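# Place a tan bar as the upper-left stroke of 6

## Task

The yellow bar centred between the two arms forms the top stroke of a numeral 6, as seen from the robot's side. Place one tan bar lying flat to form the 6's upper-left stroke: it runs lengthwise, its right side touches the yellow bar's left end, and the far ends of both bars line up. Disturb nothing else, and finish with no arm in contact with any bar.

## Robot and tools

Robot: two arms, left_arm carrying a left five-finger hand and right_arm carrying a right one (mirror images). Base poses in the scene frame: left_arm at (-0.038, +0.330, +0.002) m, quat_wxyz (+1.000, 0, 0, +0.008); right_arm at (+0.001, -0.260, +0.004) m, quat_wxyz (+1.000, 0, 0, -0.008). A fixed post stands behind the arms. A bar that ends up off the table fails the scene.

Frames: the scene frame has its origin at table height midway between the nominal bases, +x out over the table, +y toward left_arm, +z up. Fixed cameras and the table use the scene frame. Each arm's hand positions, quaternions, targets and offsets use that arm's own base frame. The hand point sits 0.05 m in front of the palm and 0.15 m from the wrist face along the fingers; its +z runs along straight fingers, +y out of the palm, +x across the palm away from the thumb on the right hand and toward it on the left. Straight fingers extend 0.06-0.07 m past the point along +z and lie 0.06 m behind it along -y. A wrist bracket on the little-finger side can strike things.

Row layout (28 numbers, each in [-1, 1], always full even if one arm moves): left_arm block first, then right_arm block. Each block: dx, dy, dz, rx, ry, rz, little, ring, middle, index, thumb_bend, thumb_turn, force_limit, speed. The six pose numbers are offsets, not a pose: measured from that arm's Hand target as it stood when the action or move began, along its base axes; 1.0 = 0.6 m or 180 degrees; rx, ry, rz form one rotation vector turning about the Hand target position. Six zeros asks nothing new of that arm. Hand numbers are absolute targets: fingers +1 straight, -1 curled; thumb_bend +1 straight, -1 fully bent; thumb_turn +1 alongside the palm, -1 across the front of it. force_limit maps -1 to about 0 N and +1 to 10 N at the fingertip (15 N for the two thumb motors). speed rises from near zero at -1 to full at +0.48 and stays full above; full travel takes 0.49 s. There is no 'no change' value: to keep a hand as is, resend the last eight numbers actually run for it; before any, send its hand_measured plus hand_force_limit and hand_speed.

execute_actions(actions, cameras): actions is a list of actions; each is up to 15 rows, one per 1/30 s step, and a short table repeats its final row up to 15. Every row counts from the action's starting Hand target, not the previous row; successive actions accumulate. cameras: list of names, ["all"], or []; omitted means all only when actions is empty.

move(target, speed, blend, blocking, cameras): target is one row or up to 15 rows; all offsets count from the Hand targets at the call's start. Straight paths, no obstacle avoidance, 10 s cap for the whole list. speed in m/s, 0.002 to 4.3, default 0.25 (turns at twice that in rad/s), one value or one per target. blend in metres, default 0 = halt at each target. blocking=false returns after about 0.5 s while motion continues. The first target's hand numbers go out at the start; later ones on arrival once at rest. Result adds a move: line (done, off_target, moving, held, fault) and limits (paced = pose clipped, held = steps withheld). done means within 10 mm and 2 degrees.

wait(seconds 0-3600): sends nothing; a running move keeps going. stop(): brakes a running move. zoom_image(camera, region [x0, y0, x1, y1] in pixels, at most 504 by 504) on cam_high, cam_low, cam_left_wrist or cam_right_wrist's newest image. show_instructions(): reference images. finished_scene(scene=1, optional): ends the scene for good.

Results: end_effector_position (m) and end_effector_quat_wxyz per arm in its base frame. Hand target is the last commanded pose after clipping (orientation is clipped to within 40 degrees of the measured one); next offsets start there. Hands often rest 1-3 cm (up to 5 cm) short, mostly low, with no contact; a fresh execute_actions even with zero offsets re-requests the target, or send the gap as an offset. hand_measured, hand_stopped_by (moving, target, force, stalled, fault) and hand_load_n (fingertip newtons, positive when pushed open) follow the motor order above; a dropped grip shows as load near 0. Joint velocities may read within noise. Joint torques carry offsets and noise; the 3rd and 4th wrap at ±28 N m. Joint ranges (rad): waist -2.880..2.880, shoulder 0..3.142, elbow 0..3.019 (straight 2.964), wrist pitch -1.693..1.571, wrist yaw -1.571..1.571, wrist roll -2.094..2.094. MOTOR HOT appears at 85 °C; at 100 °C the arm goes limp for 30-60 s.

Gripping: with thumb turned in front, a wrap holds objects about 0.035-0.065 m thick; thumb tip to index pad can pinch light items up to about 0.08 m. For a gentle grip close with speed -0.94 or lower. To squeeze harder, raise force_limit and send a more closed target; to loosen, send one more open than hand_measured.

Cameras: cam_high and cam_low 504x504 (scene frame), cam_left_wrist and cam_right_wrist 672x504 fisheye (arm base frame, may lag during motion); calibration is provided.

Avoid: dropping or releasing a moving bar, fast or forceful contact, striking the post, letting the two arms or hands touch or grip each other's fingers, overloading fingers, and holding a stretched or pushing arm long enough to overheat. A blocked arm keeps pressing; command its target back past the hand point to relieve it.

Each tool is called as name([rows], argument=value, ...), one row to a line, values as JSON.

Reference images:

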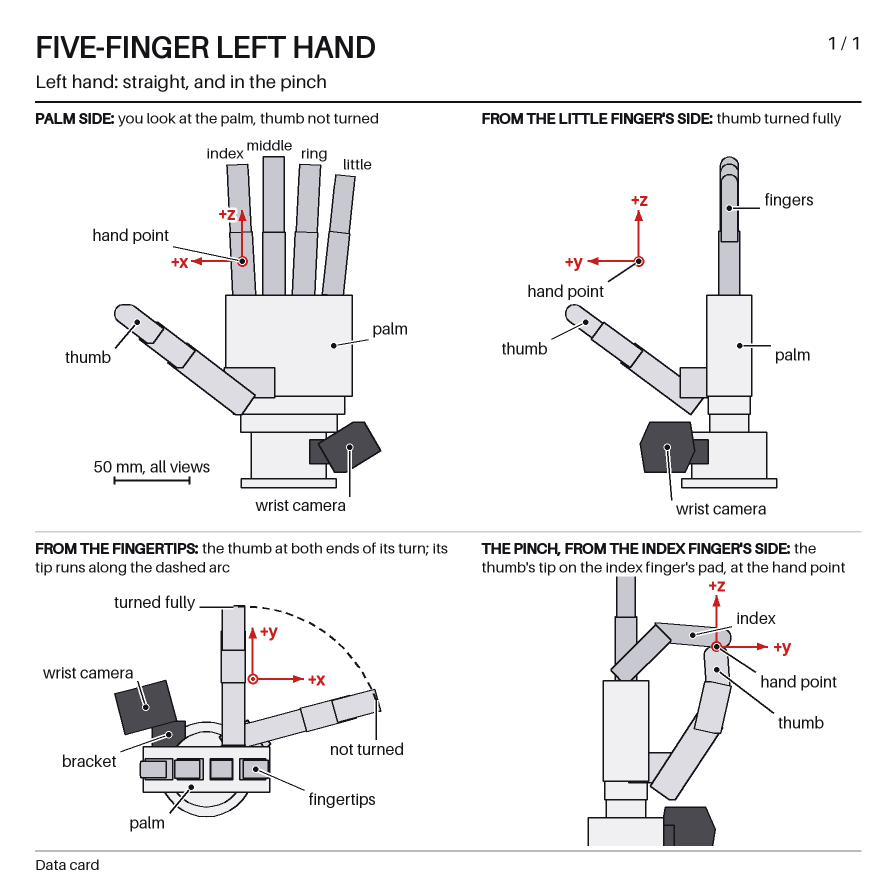

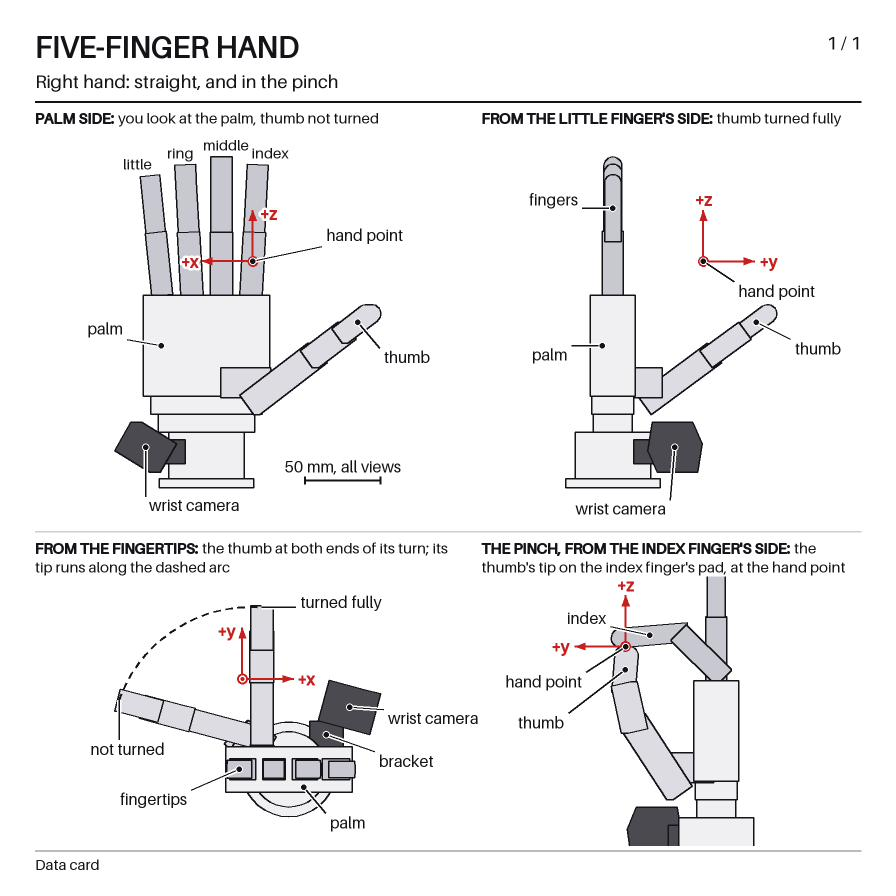

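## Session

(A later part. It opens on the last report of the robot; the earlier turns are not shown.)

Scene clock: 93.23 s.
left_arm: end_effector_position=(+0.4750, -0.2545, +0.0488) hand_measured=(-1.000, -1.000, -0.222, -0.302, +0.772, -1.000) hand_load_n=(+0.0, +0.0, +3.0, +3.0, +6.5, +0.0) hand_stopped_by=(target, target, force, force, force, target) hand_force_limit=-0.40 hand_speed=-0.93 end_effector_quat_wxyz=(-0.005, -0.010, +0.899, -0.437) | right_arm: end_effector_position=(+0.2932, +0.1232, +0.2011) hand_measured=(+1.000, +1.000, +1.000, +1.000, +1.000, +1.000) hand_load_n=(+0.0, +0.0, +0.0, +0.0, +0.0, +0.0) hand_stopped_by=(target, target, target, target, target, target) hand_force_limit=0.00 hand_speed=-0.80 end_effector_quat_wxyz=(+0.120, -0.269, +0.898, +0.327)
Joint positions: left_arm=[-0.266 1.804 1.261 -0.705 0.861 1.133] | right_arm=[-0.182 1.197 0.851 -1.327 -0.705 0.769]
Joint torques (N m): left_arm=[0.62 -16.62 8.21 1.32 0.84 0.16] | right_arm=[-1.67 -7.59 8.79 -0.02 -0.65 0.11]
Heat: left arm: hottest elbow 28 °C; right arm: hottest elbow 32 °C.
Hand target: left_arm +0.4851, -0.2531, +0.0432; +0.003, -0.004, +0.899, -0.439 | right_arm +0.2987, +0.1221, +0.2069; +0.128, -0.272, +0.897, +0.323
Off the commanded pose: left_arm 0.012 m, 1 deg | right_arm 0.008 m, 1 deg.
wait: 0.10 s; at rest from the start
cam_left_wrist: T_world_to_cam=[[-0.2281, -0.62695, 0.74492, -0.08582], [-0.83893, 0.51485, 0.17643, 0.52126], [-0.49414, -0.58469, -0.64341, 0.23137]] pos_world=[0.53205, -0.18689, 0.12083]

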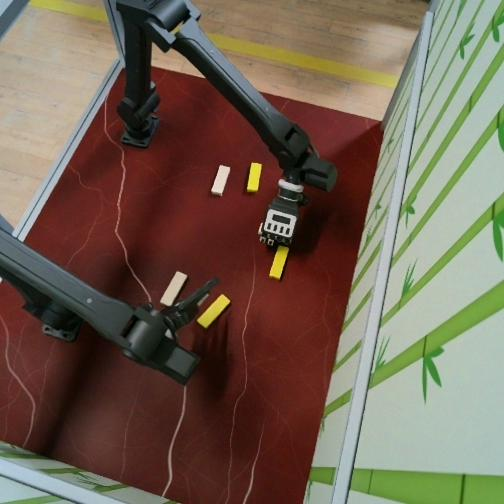

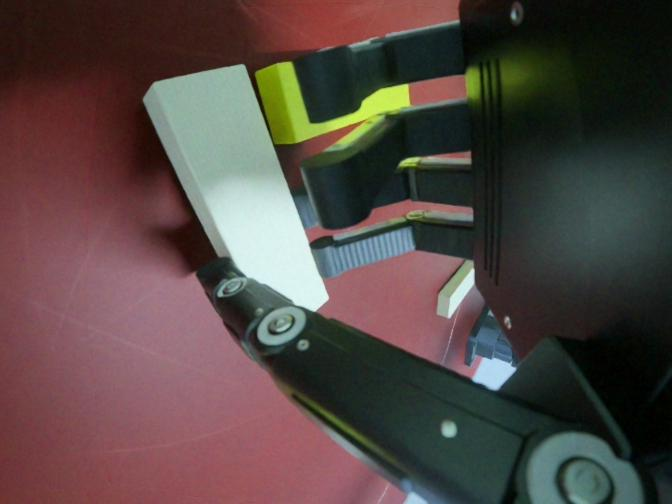

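execute_actions([
  [[0.0,-0.008,-0.015,0,0,0,-1,-1,-0.36,-0.36,0.6,-1,-0.4,-0.93,0,0,0,0,0,0,1,1,1,1,1,1,0,-0.8]],
], cameras=["cam_low","cam_left_wrist","cam_high"])

zoom_image(camera="cam_left_wrist", region=[130, 0, 350, 160])

zoom_image(camera="cam_low", region=[232, 242, 292, 292])

zoom_image(camera="cam_high", region=[250, 220, 310, 280])

Scene clock: 101.07 s.
left_arm: end_effector_position=(+0.4809, -0.2561, +0.0428) hand_measured=(-1.000, -1.000, -0.222, -0.302, +0.772, -1.000) hand_load_n=(+0.0, +0.0, +3.5, +2.0, +6.0, +0.5) hand_stopped_by=(target, target, force, force, force, target) hand_force_limit=-0.40 hand_speed=-0.93 end_effector_quat_wxyz=(+0.002, -0.007, +0.898, -0.439) | right_arm: end_effector_position=(+0.2932, +0.1232, +0.2011) hand_measured=(+1.000, +1.000, +1.000, +1.000, +1.000, +1.000) hand_load_n=(+0.0, +0.0, +0.0, -0.5, +0.0, +0.0) hand_stopped_by=(target, target, target, target, target, target) hand_force_limit=0.00 hand_speed=-0.80 end_effector_quat_wxyz=(+0.120, -0.269, +0.898, +0.327)
Joint positions: left_arm=[-0.266 1.817 1.261 -0.675 0.861 1.133] | right_arm=[-0.182 1.197 0.851 -1.327 -0.705 0.769]
Joint torques (N m): left_arm=[-0.03 -16.73 7.64 1.35 0.72 0.05] | right_arm=[-1.55 -7.53 8.81 -0.01 -0.66 0.1]
Heat: left arm: hottest shoulder 28 °C; right arm: hottest elbow 32 °C.
Hand target: left_arm +0.4851, -0.2579, +0.0342; +0.003, -0.004, +0.899, -0.439 | right_arm +0.2987, +0.1221, +0.2069; +0.128, -0.272, +0.897, +0.323
Off the commanded pose: left_arm 0.010 m, 0 deg | right_arm 0.008 m, 1 deg.
cam_left_wrist: T_world_to_cam=[[-0.24043, -0.62363, 0.74383, -0.07411], [-0.84176, 0.51555, 0.16015, 0.53031], [-0.48336, -0.58762, -0.6489, 0.22383]] pos_world=[0.53676, -0.1881, 0.11544]
Images, in order (width x height): cam_high 504x504, cam_low 504x504, cam_left_wrist 672x504.

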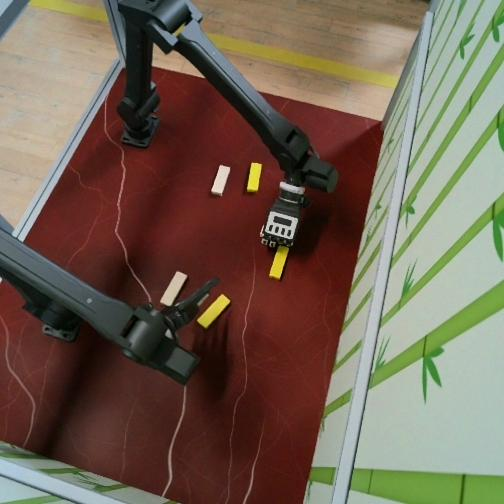

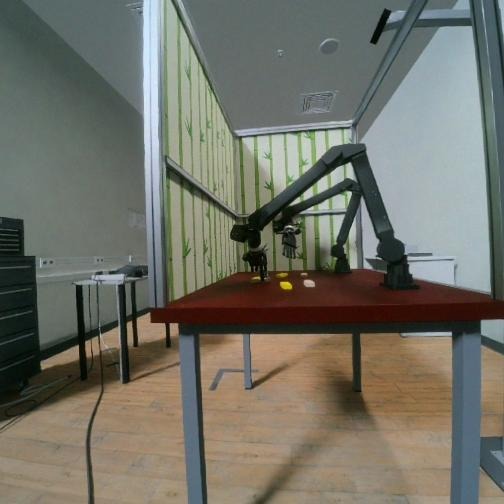

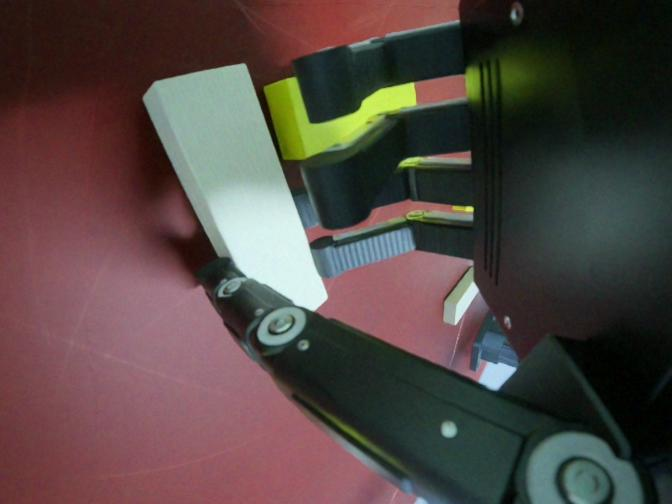

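Scaled by 2.291 from the camera's image (finer frame: 960x720).

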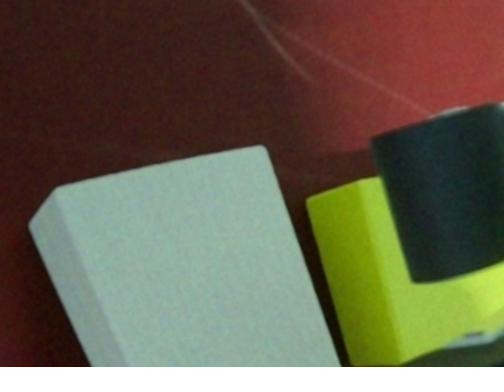

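Scaled by 8.400 from the camera's image (finer frame: 720x720).

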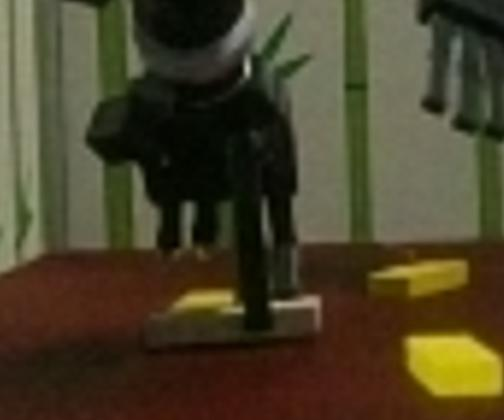

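Scaled by 8.400 from the camera's image (finer frame: 720x720).

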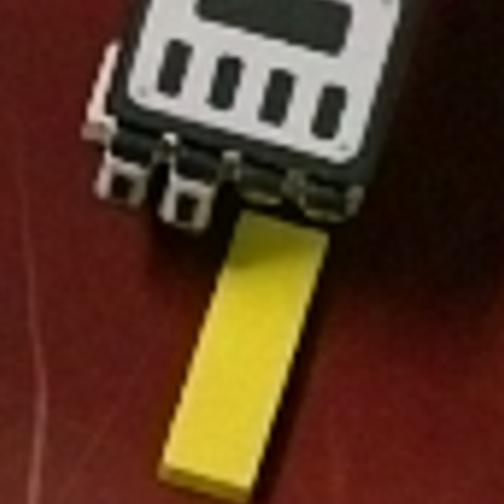

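zoom_image(camera="cam_left_wrist", region=[240, 60, 440, 210])

Scaled by 2.520 from the camera's image (finer frame: 960x720).

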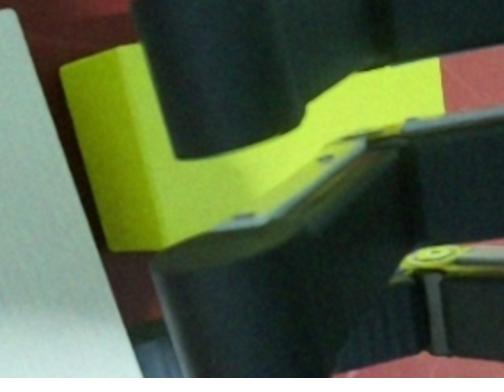

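execute_actions([
  [[-0.015,0.0,-0.016,0,0,-0.025,-1,-1,-0.36,-0.36,0.6,-1,-0.4,-0.93,0,0,0,0,0,0,1,1,1,1,1,1,0,-0.8]],
], cameras=["cam_low","cam_left_wrist","cam_high"])

zoom_image(camera="cam_left_wrist", region=[130, 50, 350, 210])

zoom_image(camera="cam_low", region=[232, 242, 292, 292])

zoom_image(camera="cam_high", region=[250, 230, 310, 290])

Scene clock: 108.60 s.
left_arm: end_effector_position=(+0.4740, -0.2556, +0.0366) hand_measured=(-1.000, -1.000, -0.222, -0.302, +0.772, -1.000) hand_load_n=(+0.0, +0.0, +4.0, +0.0, +5.0, +0.0) hand_stopped_by=(target, target, force, force, force, target) hand_force_limit=-0.40 hand_speed=-0.93 end_effector_quat_wxyz=(-0.006, +0.025, +0.895, -0.444) | right_arm: end_effector_position=(+0.2932, +0.1232, +0.2011) hand_measured=(+1.000, +1.000, +1.000, +1.000, +1.000, +1.000) hand_load_n=(+0.0, +0.0, +0.0, +0.0, +0.0, +0.0) hand_stopped_by=(target, target, target, target, target, target) hand_force_limit=0.00 hand_speed=-0.80 end_effector_quat_wxyz=(+0.120, -0.269, +0.898, +0.327)
Joint positions: left_arm=[-0.266 1.83 1.261 -0.715 0.888 1.223] | right_arm=[-0.182 1.197 0.851 -1.327 -0.705 0.769]
Joint torques (N m): left_arm=[-0.32 -15.68 8.54 0.02 0.51 0.21] | right_arm=[-1.38 -7.53 8.8 0.01 -0.66 0.09]
Heat: left arm: hottest shoulder 28 °C; right arm: hottest elbow 32 °C.
Hand target: left_arm +0.4760, -0.2579, +0.0244; -0.014, +0.031, +0.898, -0.438 | right_arm +0.2987, +0.1221, +0.2069; +0.128, -0.272, +0.897, +0.323
Off the commanded pose: left_arm 0.012 m, 1 deg | right_arm 0.008 m, 1 deg.
cam_left_wrist: T_world_to_cam=[[-0.28904, -0.59794, 0.74761, -0.04144], [-0.80957, 0.56947, 0.14247, 0.52449], [-0.51093, -0.56407, -0.64867, 0.23585]] pos_world=[0.53314, -0.19042, 0.10925]
Images, in order (width x height): cam_high 504x504, cam_low 504x504, cam_left_wrist 672x504.

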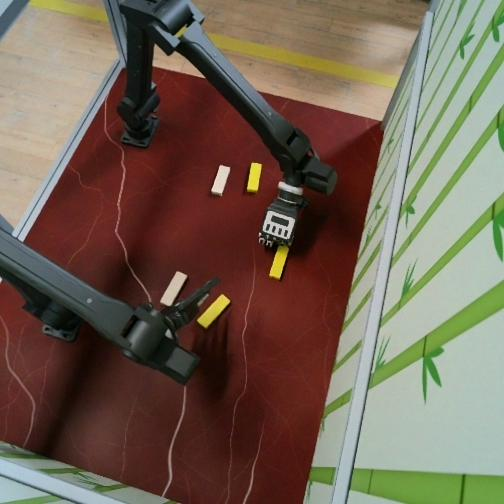

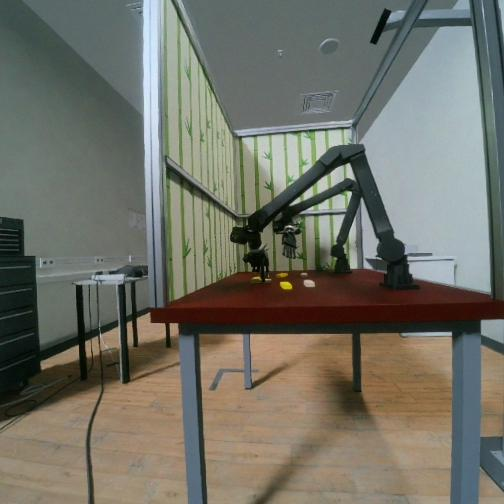

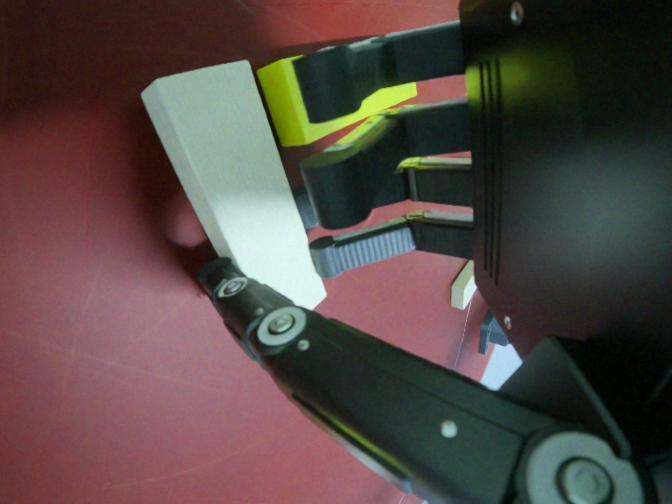

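Scaled by 2.291 from the camera's image (finer frame: 960x720).

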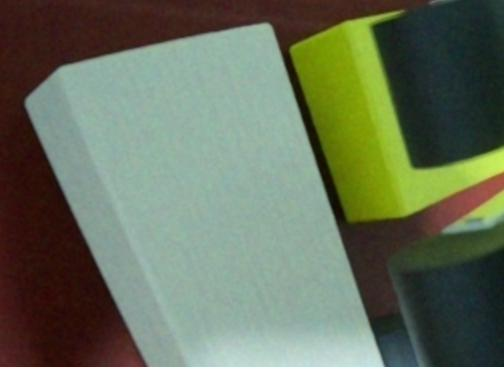

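Scaled by 8.400 from the camera's image (finer frame: 720x720).

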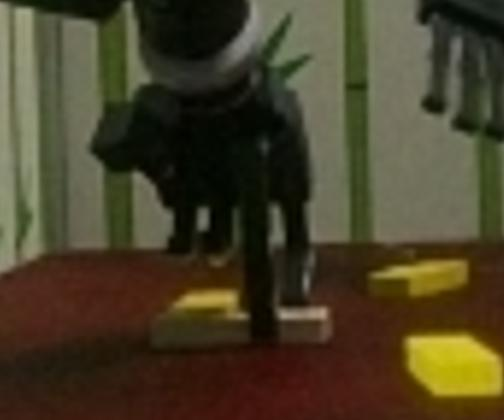

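Scaled by 8.400 from the camera's image (finer frame: 720x720).

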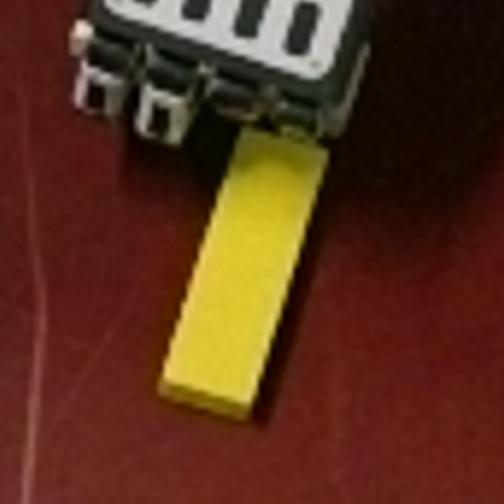

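execute_actions([
  [[-0.003,-0.008,-0.012,0,0,0,-1,-1,-0.36,-0.36,0.6,-1,-0.4,-0.93,0,0,0,0,0,0,1,1,1,1,1,1,0,-0.8]],
], cameras=["cam_low","cam_left_wrist","cam_high"])

zoom_image(camera="cam_left_wrist", region=[130, 50, 350, 210])

zoom_image(camera="cam_low", region=[232, 242, 292, 292])

zoom_image(camera="cam_high", region=[250, 230, 310, 290])

Scene clock: 111.30 s.
left_arm: end_effector_position=(+0.4736, -0.2564, +0.0365) hand_measured=(-1.000, -1.000, -0.222, -0.302, +0.772, -1.000) hand_load_n=(+0.0, +0.0, +3.0, +0.0, +5.5, +0.0) hand_stopped_by=(target, target, force, force, force, target) hand_force_limit=-0.40 hand_speed=-0.93 end_effector_quat_wxyz=(-0.006, +0.026, +0.896, -0.444) | right_arm: end_effector_position=(+0.2932, +0.1232, +0.2011) hand_measured=(+1.000, +1.000, +1.000, +1.000, +1.000, +1.000) hand_load_n=(+0.5, +0.0, +0.0, +0.0, -0.5, +0.0) hand_stopped_by=(target, target, target, target, target, target) hand_force_limit=0.00 hand_speed=-0.80 end_effector_quat_wxyz=(+0.120, -0.269, +0.898, +0.327)
Joint positions: left_arm=[-0.268 1.83 1.261 -0.715 0.887 1.223] | right_arm=[-0.182 1.197 0.851 -1.327 -0.705 0.769]
Joint torques (N m): left_arm=[-0.85 -15.03 7.72 1.16 0.45 0.1] | right_arm=[-1.32 -7.47 8.79 0.02 -0.65 0.08]
Heat: left arm: hottest shoulder 28 °C; right arm: hottest elbow 33 °C.
Hand target: left_arm +0.4742, -0.2628, +0.0172; -0.014, +0.031, +0.898, -0.439 | right_arm +0.2987, +0.1221, +0.2069; +0.128, -0.272, +0.897, +0.323
Off the commanded pose: left_arm 0.020 m, 1 deg | right_arm 0.008 m, 1 deg.
cam_left_wrist: T_world_to_cam=[[-0.29055, -0.59819, 0.74682, -0.04114], [-0.80861, 0.5708, 0.14261, 0.5245], [-0.5116, -0.56245, -0.64955, 0.23589]] pos_world=[0.53284, -0.19132, 0.10915]
Images, in order (width x height): cam_high 504x504, cam_low 504x504, cam_left_wrist 672x504.

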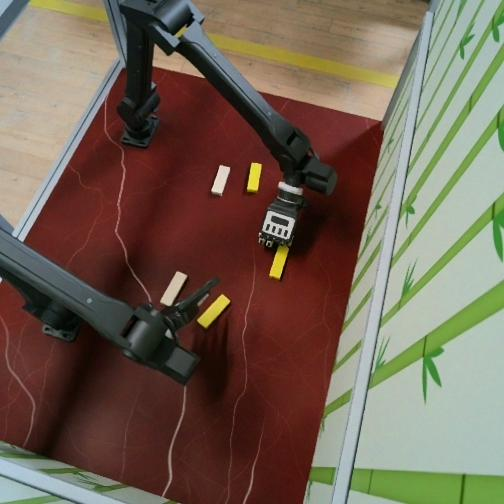

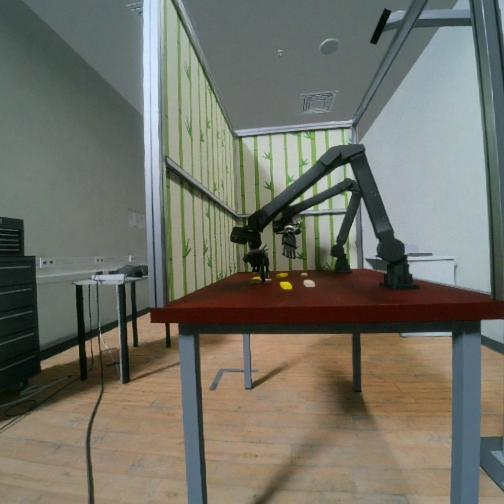

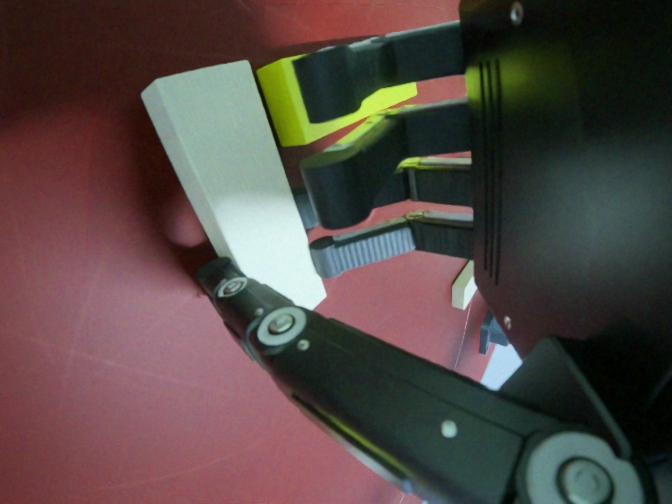

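Scaled by 2.291 from the camera's image (finer frame: 960x720).

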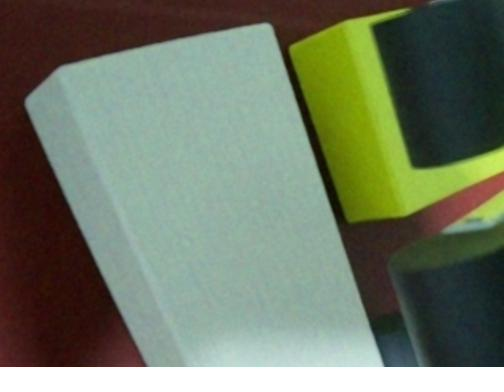

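Scaled by 8.400 from the camera's image (finer frame: 720x720).

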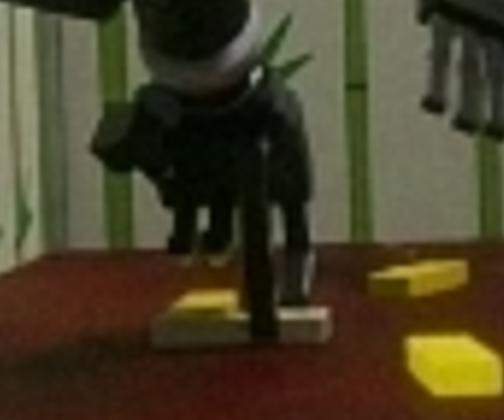

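Scaled by 8.400 from the camera's image (finer frame: 720x720).

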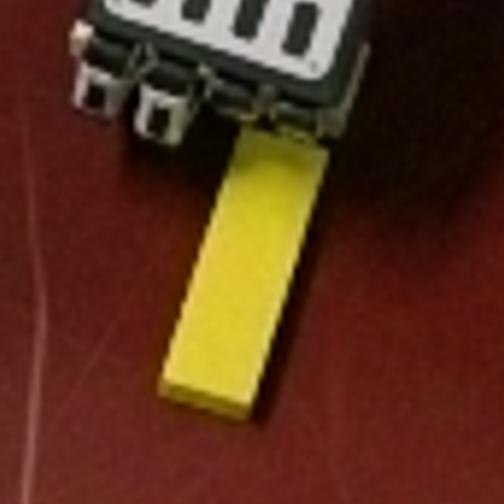

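execute_actions([
  [[-0.002,-0.01,0.02,0,0,0,-1,-1,-0.36,-0.36,0.6,-1,-0.4,-0.93,0,0,0,0,0,0,1,1,1,1,1,1,0,-0.8]],
], cameras=["cam_low","cam_left_wrist","cam_high"])

zoom_image(camera="cam_left_wrist", region=[130, 50, 350, 210])

zoom_image(camera="cam_low", region=[232, 242, 292, 292])

Scene clock: 113.70 s.
left_arm: end_effector_position=(+0.4730, -0.2588, +0.0365) hand_measured=(-1.000, -1.000, -0.222, -0.302, +0.772, -1.000) hand_load_n=(+0.0, +0.0, +2.0, +0.0, +6.5, +0.0) hand_stopped_by=(target, target, force, force, force, target) hand_force_limit=-0.40 hand_speed=-0.93 end_effector_quat_wxyz=(-0.005, +0.029, +0.897, -0.441) | right_arm: end_effector_position=(+0.2932, +0.1232, +0.2011) hand_measured=(+1.000, +1.000, +1.000, +1.000, +1.000, +1.000) hand_load_n=(+0.0, +0.0, +0.0, +0.0, +0.0, +0.5) hand_stopped_by=(target, target, target, target, target, target) hand_force_limit=0.00 hand_speed=-0.80 end_effector_quat_wxyz=(+0.120, -0.269, +0.898, +0.327)
Joint positions: left_arm=[-0.275 1.829 1.262 -0.715 0.879 1.223] | right_arm=[-0.182 1.197 0.851 -1.327 -0.705 0.769]
Joint torques (N m): left_arm=[-1.14 -16.38 8.42 0.65 0.68 -0.07] | right_arm=[-1.44 -7.24 8.88 0.1 -0.66 0.1]
Heat: left arm: hottest shoulder 28 °C; right arm: hottest elbow 33 °C.
Hand target: left_arm +0.4730, -0.2688, +0.0294; -0.014, +0.031, +0.898, -0.439 | right_arm +0.2987, +0.1221, +0.2069; +0.128, -0.272, +0.897, +0.323
Off the commanded pose: left_arm 0.012 m, 1 deg | right_arm 0.008 m, 1 deg.
cam_left_wrist: T_world_to_cam=[[-0.29634, -0.60215, 0.74135, -0.04087], [-0.80654, 0.57351, 0.14344, 0.525], [-0.51155, -0.55542, -0.65561, 0.23619]] pos_world=[0.53214, -0.19452, 0.10984]
Images, in order (width x height): cam_high 504x504, cam_low 504x504, cam_left_wrist 672x504.

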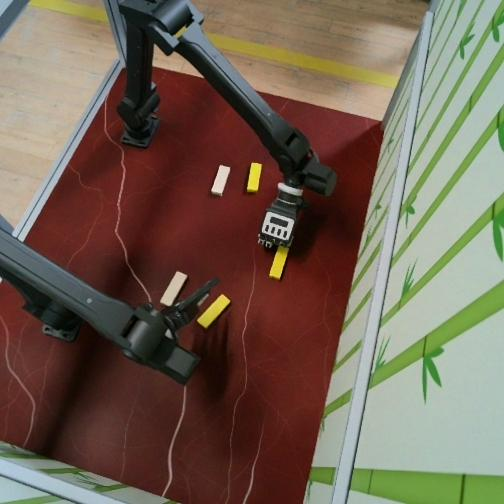

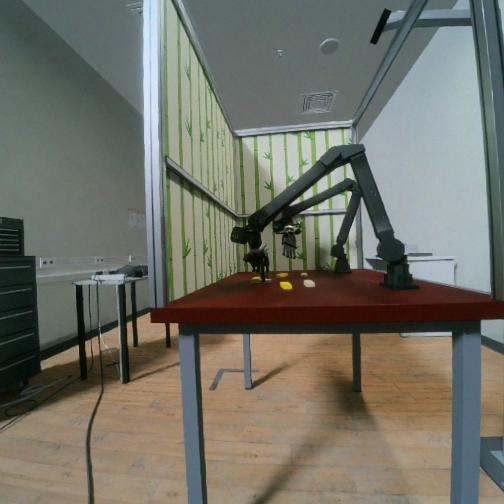

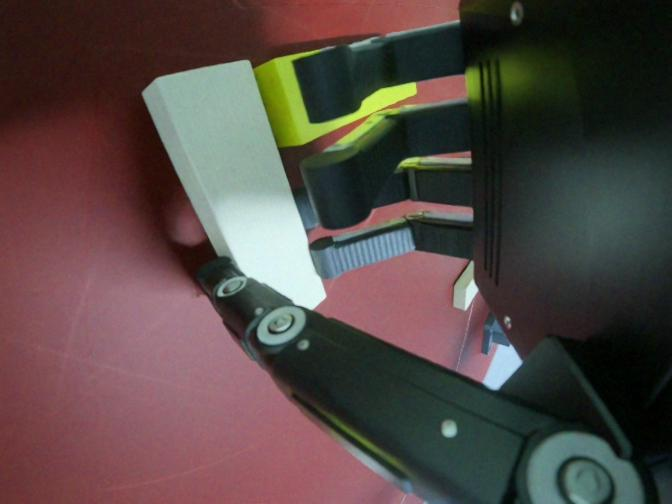

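Scaled by 2.291 from the camera's image (finer frame: 960x720).

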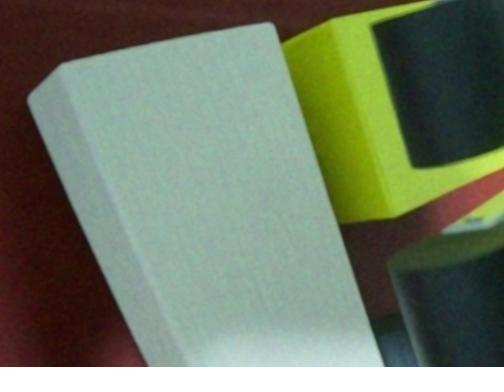

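Scaled by 8.400 from the camera's image (finer frame: 720x720).

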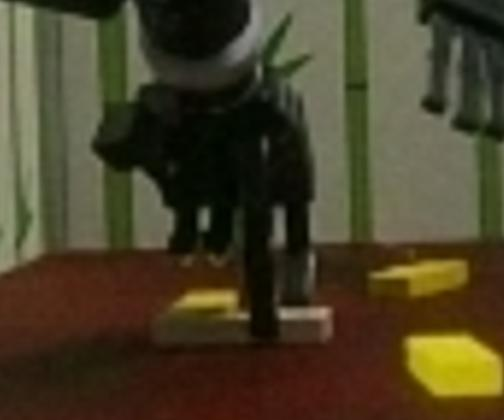

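execute_actions([
  [[-0.002,-0.01,0.0,0,0,0,-1,-1,-0.36,-0.36,0.6,-1,-0.4,-0.93,0,0,0,0,0,0,1,1,1,1,1,1,0,-0.8]],
], cameras=["cam_low","cam_left_wrist","cam_high"])

zoom_image(camera="cam_left_wrist", region=[130, 50, 350, 210])

zoom_image(camera="cam_high", region=[250, 230, 310, 290])

Scene clock: 115.40 s.
left_arm: end_effector_position=(+0.4697, -0.2652, +0.0363) hand_measured=(-1.000, -1.000, -0.222, -0.302, +0.772, -1.000) hand_load_n=(+0.0, +0.0, +2.5, +0.0, +6.5, +0.0) hand_stopped_by=(target, target, force, force, force, target) hand_force_limit=-0.40 hand_speed=-0.93 end_effector_quat_wxyz=(-0.008, +0.031, +0.898, -0.439) | right_arm: end_effector_position=(+0.2932, +0.1232, +0.2011) hand_measured=(+1.000, +1.000, +1.000, +1.000, +1.000, +1.000) hand_load_n=(+0.0, +0.0, +0.0, +0.0, +0.0, +0.0) hand_stopped_by=(target, target, target, target, target, target) hand_force_limit=0.00 hand_speed=-0.80 end_effector_quat_wxyz=(+0.120, -0.269, +0.898, +0.327)
Joint positions: left_arm=[-0.289 1.829 1.262 -0.712 0.875 1.214] | right_arm=[-0.182 1.197 0.851 -1.327 -0.705 0.769]
Joint torques (N m): left_arm=[-0.97 -16.38 8.35 1.06 0.68 -0.15] | right_arm=[-1.38 -7.36 8.79 0.02 -0.66 0.11]
Heat: left arm: hottest shoulder 28 °C; right arm: hottest elbow 33 °C.
Hand target: left_arm +0.4718, -0.2746, +0.0292; -0.014, +0.031, +0.898, -0.438 | right_arm +0.2987, +0.1221, +0.2069; +0.128, -0.272, +0.897, +0.323
Off the commanded pose: left_arm 0.012 m, 1 deg | right_arm 0.008 m, 1 deg.
cam_left_wrist: T_world_to_cam=[[-0.29874, -0.60179, 0.74067, -0.04439], [-0.80164, 0.57935, 0.14739, 0.52521], [-0.51781, -0.54972, -0.6555, 0.23535]] pos_world=[0.52963, -0.20162, 0.10974]
Images, in order (width x height): cam_high 504x504, cam_low 504x504, cam_left_wrist 672x504.

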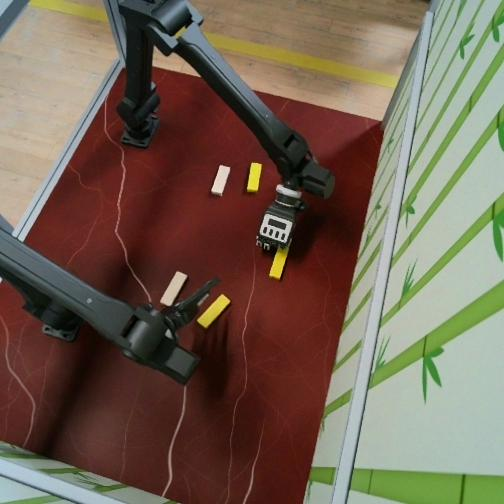

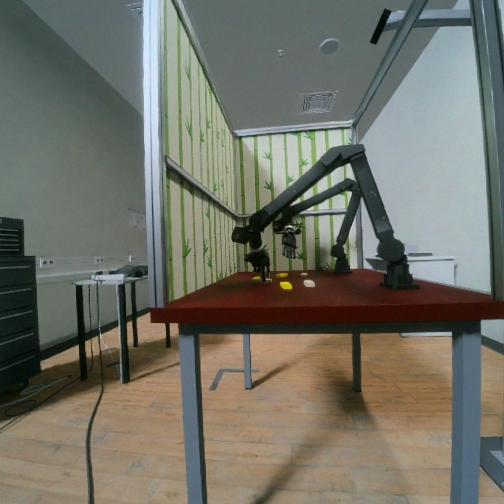

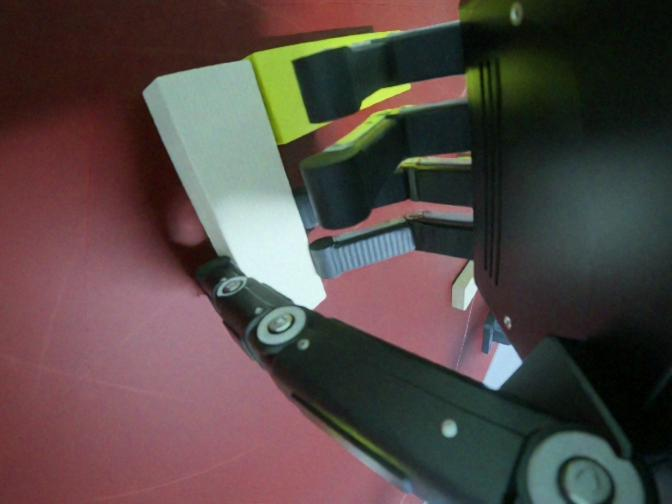

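Scaled by 2.291 from the camera's image (finer frame: 960x720).

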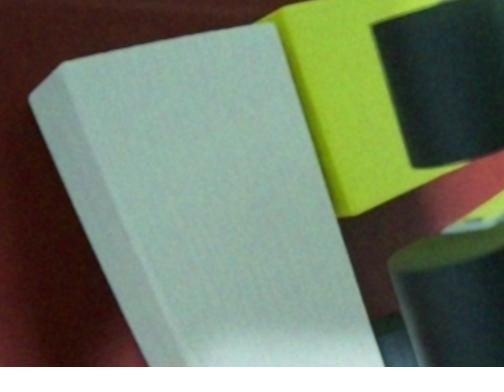

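Scaled by 8.400 from the camera's image (finer frame: 720x720).

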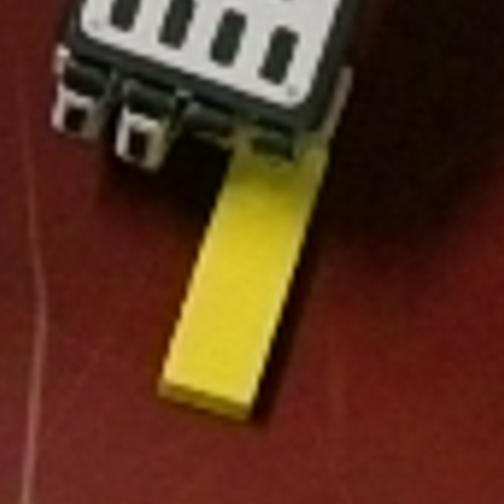

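execute_actions([
  [[0.004,-0.0042,0.0,0,0,0,-1,-1,-0.36,-0.36,0.6,-1,-0.4,-0.93,0,0,0,0,0,0,1,1,1,1,1,1,0,-0.8]],
], cameras=["cam_low","cam_left_wrist","cam_high"])

zoom_image(camera="cam_left_wrist", region=[130, 50, 350, 210])

zoom_image(camera="cam_high", region=[250, 230, 310, 290])

Scene clock: 119.07 s.
left_arm: end_effector_position=(+0.4699, -0.2655, +0.0367) hand_measured=(-1.000, -1.000, -0.222, -0.302, +0.772, -1.000) hand_load_n=(+0.0, +0.0, +2.5, +0.0, +6.5, +0.0) hand_stopped_by=(target, target, force, force, force, target) hand_force_limit=-0.40 hand_speed=-0.93 end_effector_quat_wxyz=(-0.008, +0.030, +0.898, -0.439) | right_arm: end_effector_position=(+0.2932, +0.1232, +0.2011) hand_measured=(+1.000, +1.000, +1.000, +1.000, +1.000, +1.000) hand_load_n=(+0.0, +0.0, +0.0, +0.0, +0.0, +0.0) hand_stopped_by=(target, target, target, target, target, target) hand_force_limit=0.00 hand_speed=-0.80 end_effector_quat_wxyz=(+0.120, -0.269, +0.898, +0.327)
Joint positions: left_arm=[-0.289 1.829 1.263 -0.712 0.875 1.21] | right_arm=[-0.182 1.197 0.851 -1.327 -0.705 0.769]
Joint torques (N m): left_arm=[-1.14 -15.91 8.9 1.1 0.68 -0.16] | right_arm=[-1.2 -7.65 8.73 0.03 -0.65 0.1]
Heat: left arm: hottest shoulder 28 °C; right arm: hottest elbow 33 °C.
Hand target: left_arm +0.4741, -0.2771, +0.0291; -0.015, +0.031, +0.898, -0.438 | right_arm +0.2987, +0.1221, +0.2069; +0.128, -0.272, +0.897, +0.323
Off the commanded pose: left_arm 0.015 m, 1 deg | right_arm 0.008 m, 1 deg.
cam_left_wrist: T_world_to_cam=[[-0.29611, -0.60286, 0.74086, -0.0463], [-0.80266, 0.5775, 0.14911, 0.52542], [-0.51774, -0.55051, -0.65489, 0.23528]] pos_world=[0.52983, -0.20182, 0.11004]
Images, in order (width x height): cam_high 504x504, cam_low 504x504, cam_left_wrist 672x504.

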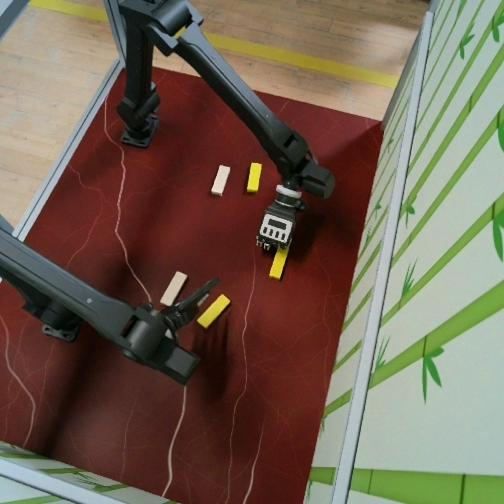

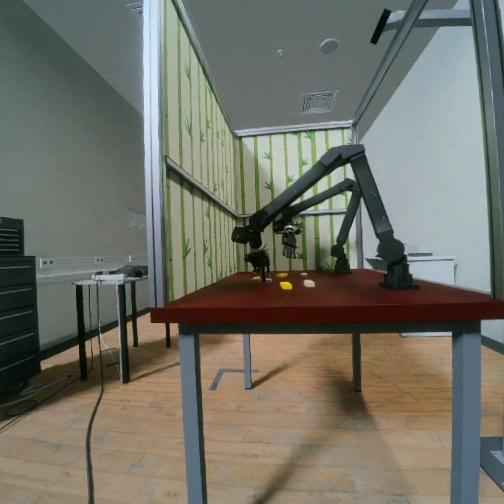

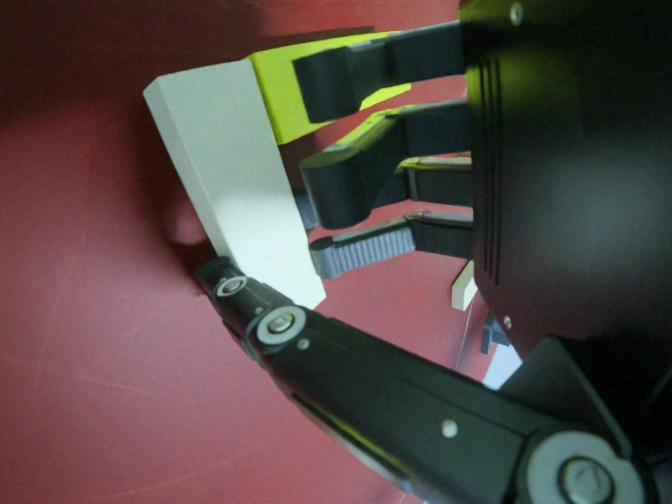

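Scaled by 2.291 from the camera's image (finer frame: 960x720).

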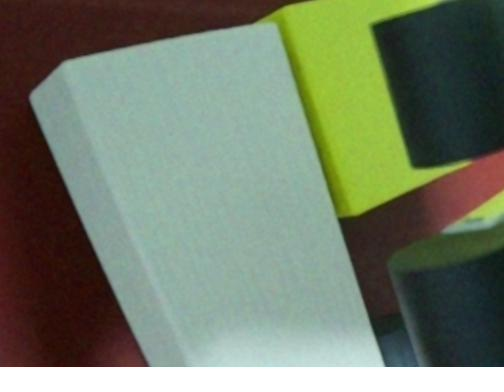

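Scaled by 8.400 from the camera's image (finer frame: 720x720).

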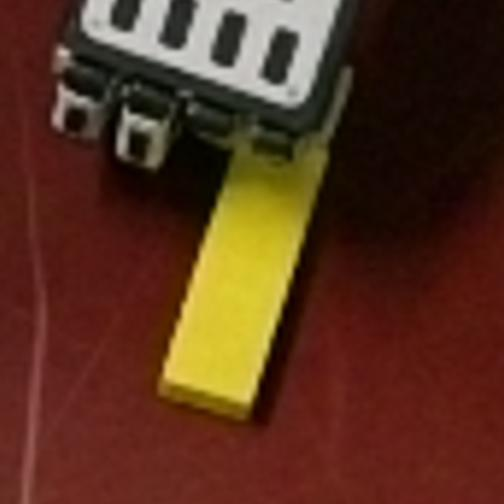

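execute_actions([
  [[0.004,-0.0035,0.0,0,0,0,-1,-1,-0.36,-0.36,0.6,-1,-0.4,-0.93,0,0,0,0,0,0,1,1,1,1,1,1,0,-0.8]],
], cameras=["cam_left_wrist","cam_high"])

zoom_image(camera="cam_left_wrist", region=[130, 50, 350, 210])

zoom_image(camera="cam_high", region=[250, 230, 310, 290])

Scene clock: 120.57 s.
left_arm: end_effector_position=(+0.4694, -0.2704, +0.0374) hand_measured=(-1.000, -1.000, -0.222, -0.302, +0.772, -1.000) hand_load_n=(+0.0, -0.5, +3.5, +0.0, +5.5, +0.0) hand_stopped_by=(target, target, force, force, force, target) hand_force_limit=-0.40 hand_speed=-0.93 end_effector_quat_wxyz=(-0.010, +0.032, +0.898, -0.439) | right_arm: end_effector_position=(+0.2932, +0.1232, +0.2011) hand_measured=(+1.000, +1.000, +1.000, +1.000, +1.000, +1.000) hand_load_n=(+0.0, +0.0, +0.0, +0.0, +0.0, +0.0) hand_stopped_by=(target, target, target, target, target, target) hand_force_limit=0.00 hand_speed=-0.80 end_effector_quat_wxyz=(+0.120, -0.269, +0.898, +0.327)
Joint positions: left_arm=[-0.299 1.831 1.269 -0.712 0.874 1.205] | right_arm=[-0.182 1.197 0.851 -1.327 -0.705 0.769]
Joint torques (N m): left_arm=[-0.67 -15.68 9.17 1.09 0.69 -0.14] | right_arm=[-1.44 -7.65 8.81 0.12 -0.65 0.11]
Heat: left arm: hottest elbow 29 °C; right arm: hottest elbow 33 °C.
Hand target: left_arm +0.4766, -0.2794, +0.0294; -0.014, +0.031, +0.898, -0.439 | right_arm +0.2987, +0.1221, +0.2069; +0.128, -0.272, +0.897, +0.323
Off the commanded pose: left_arm 0.014 m, 1 deg | right_arm 0.008 m, 1 deg.
cam_left_wrist: T_world_to_cam=[[-0.29912, -0.60116, 0.74103, -0.04804], [-0.79912, 0.58222, 0.14974, 0.52734], [-0.52146, -0.54739, -0.65456, 0.23528]] pos_world=[0.52973, -0.20712, 0.11064]
Images, in order (width x height): cam_high 504x504, cam_left_wrist 672x504.

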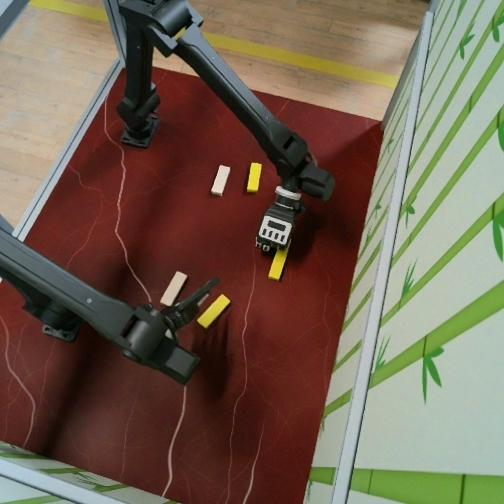

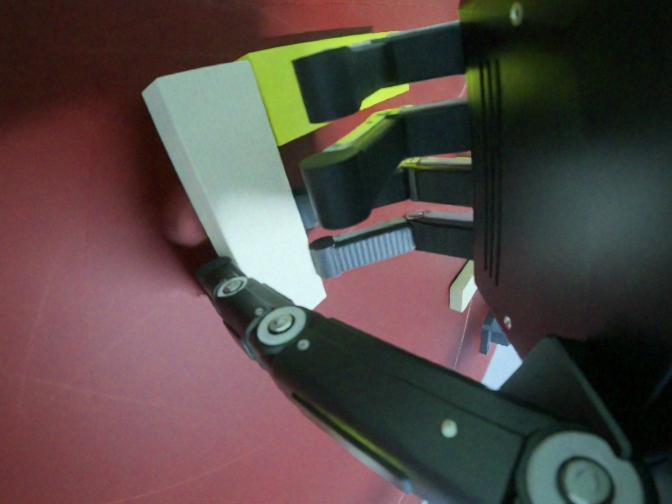

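Scaled by 2.291 from the camera's image (finer frame: 960x720).

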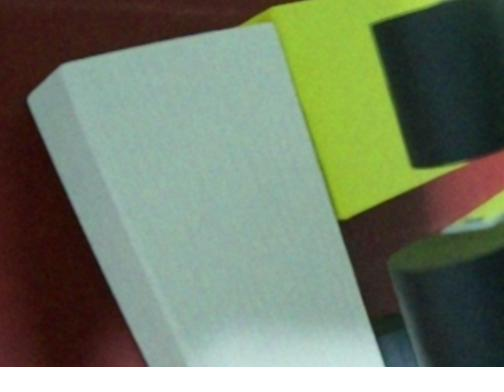

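Scaled by 8.400 from the camera's image (finer frame: 720x720).

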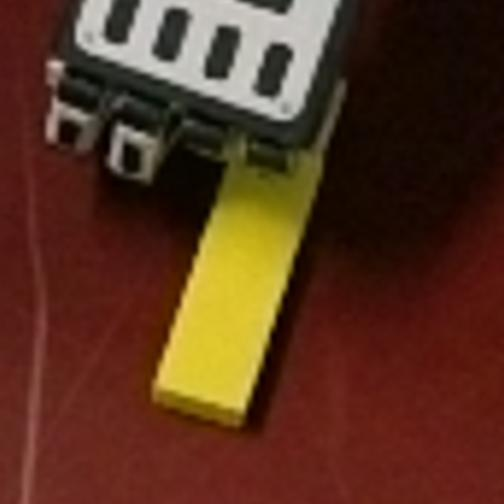

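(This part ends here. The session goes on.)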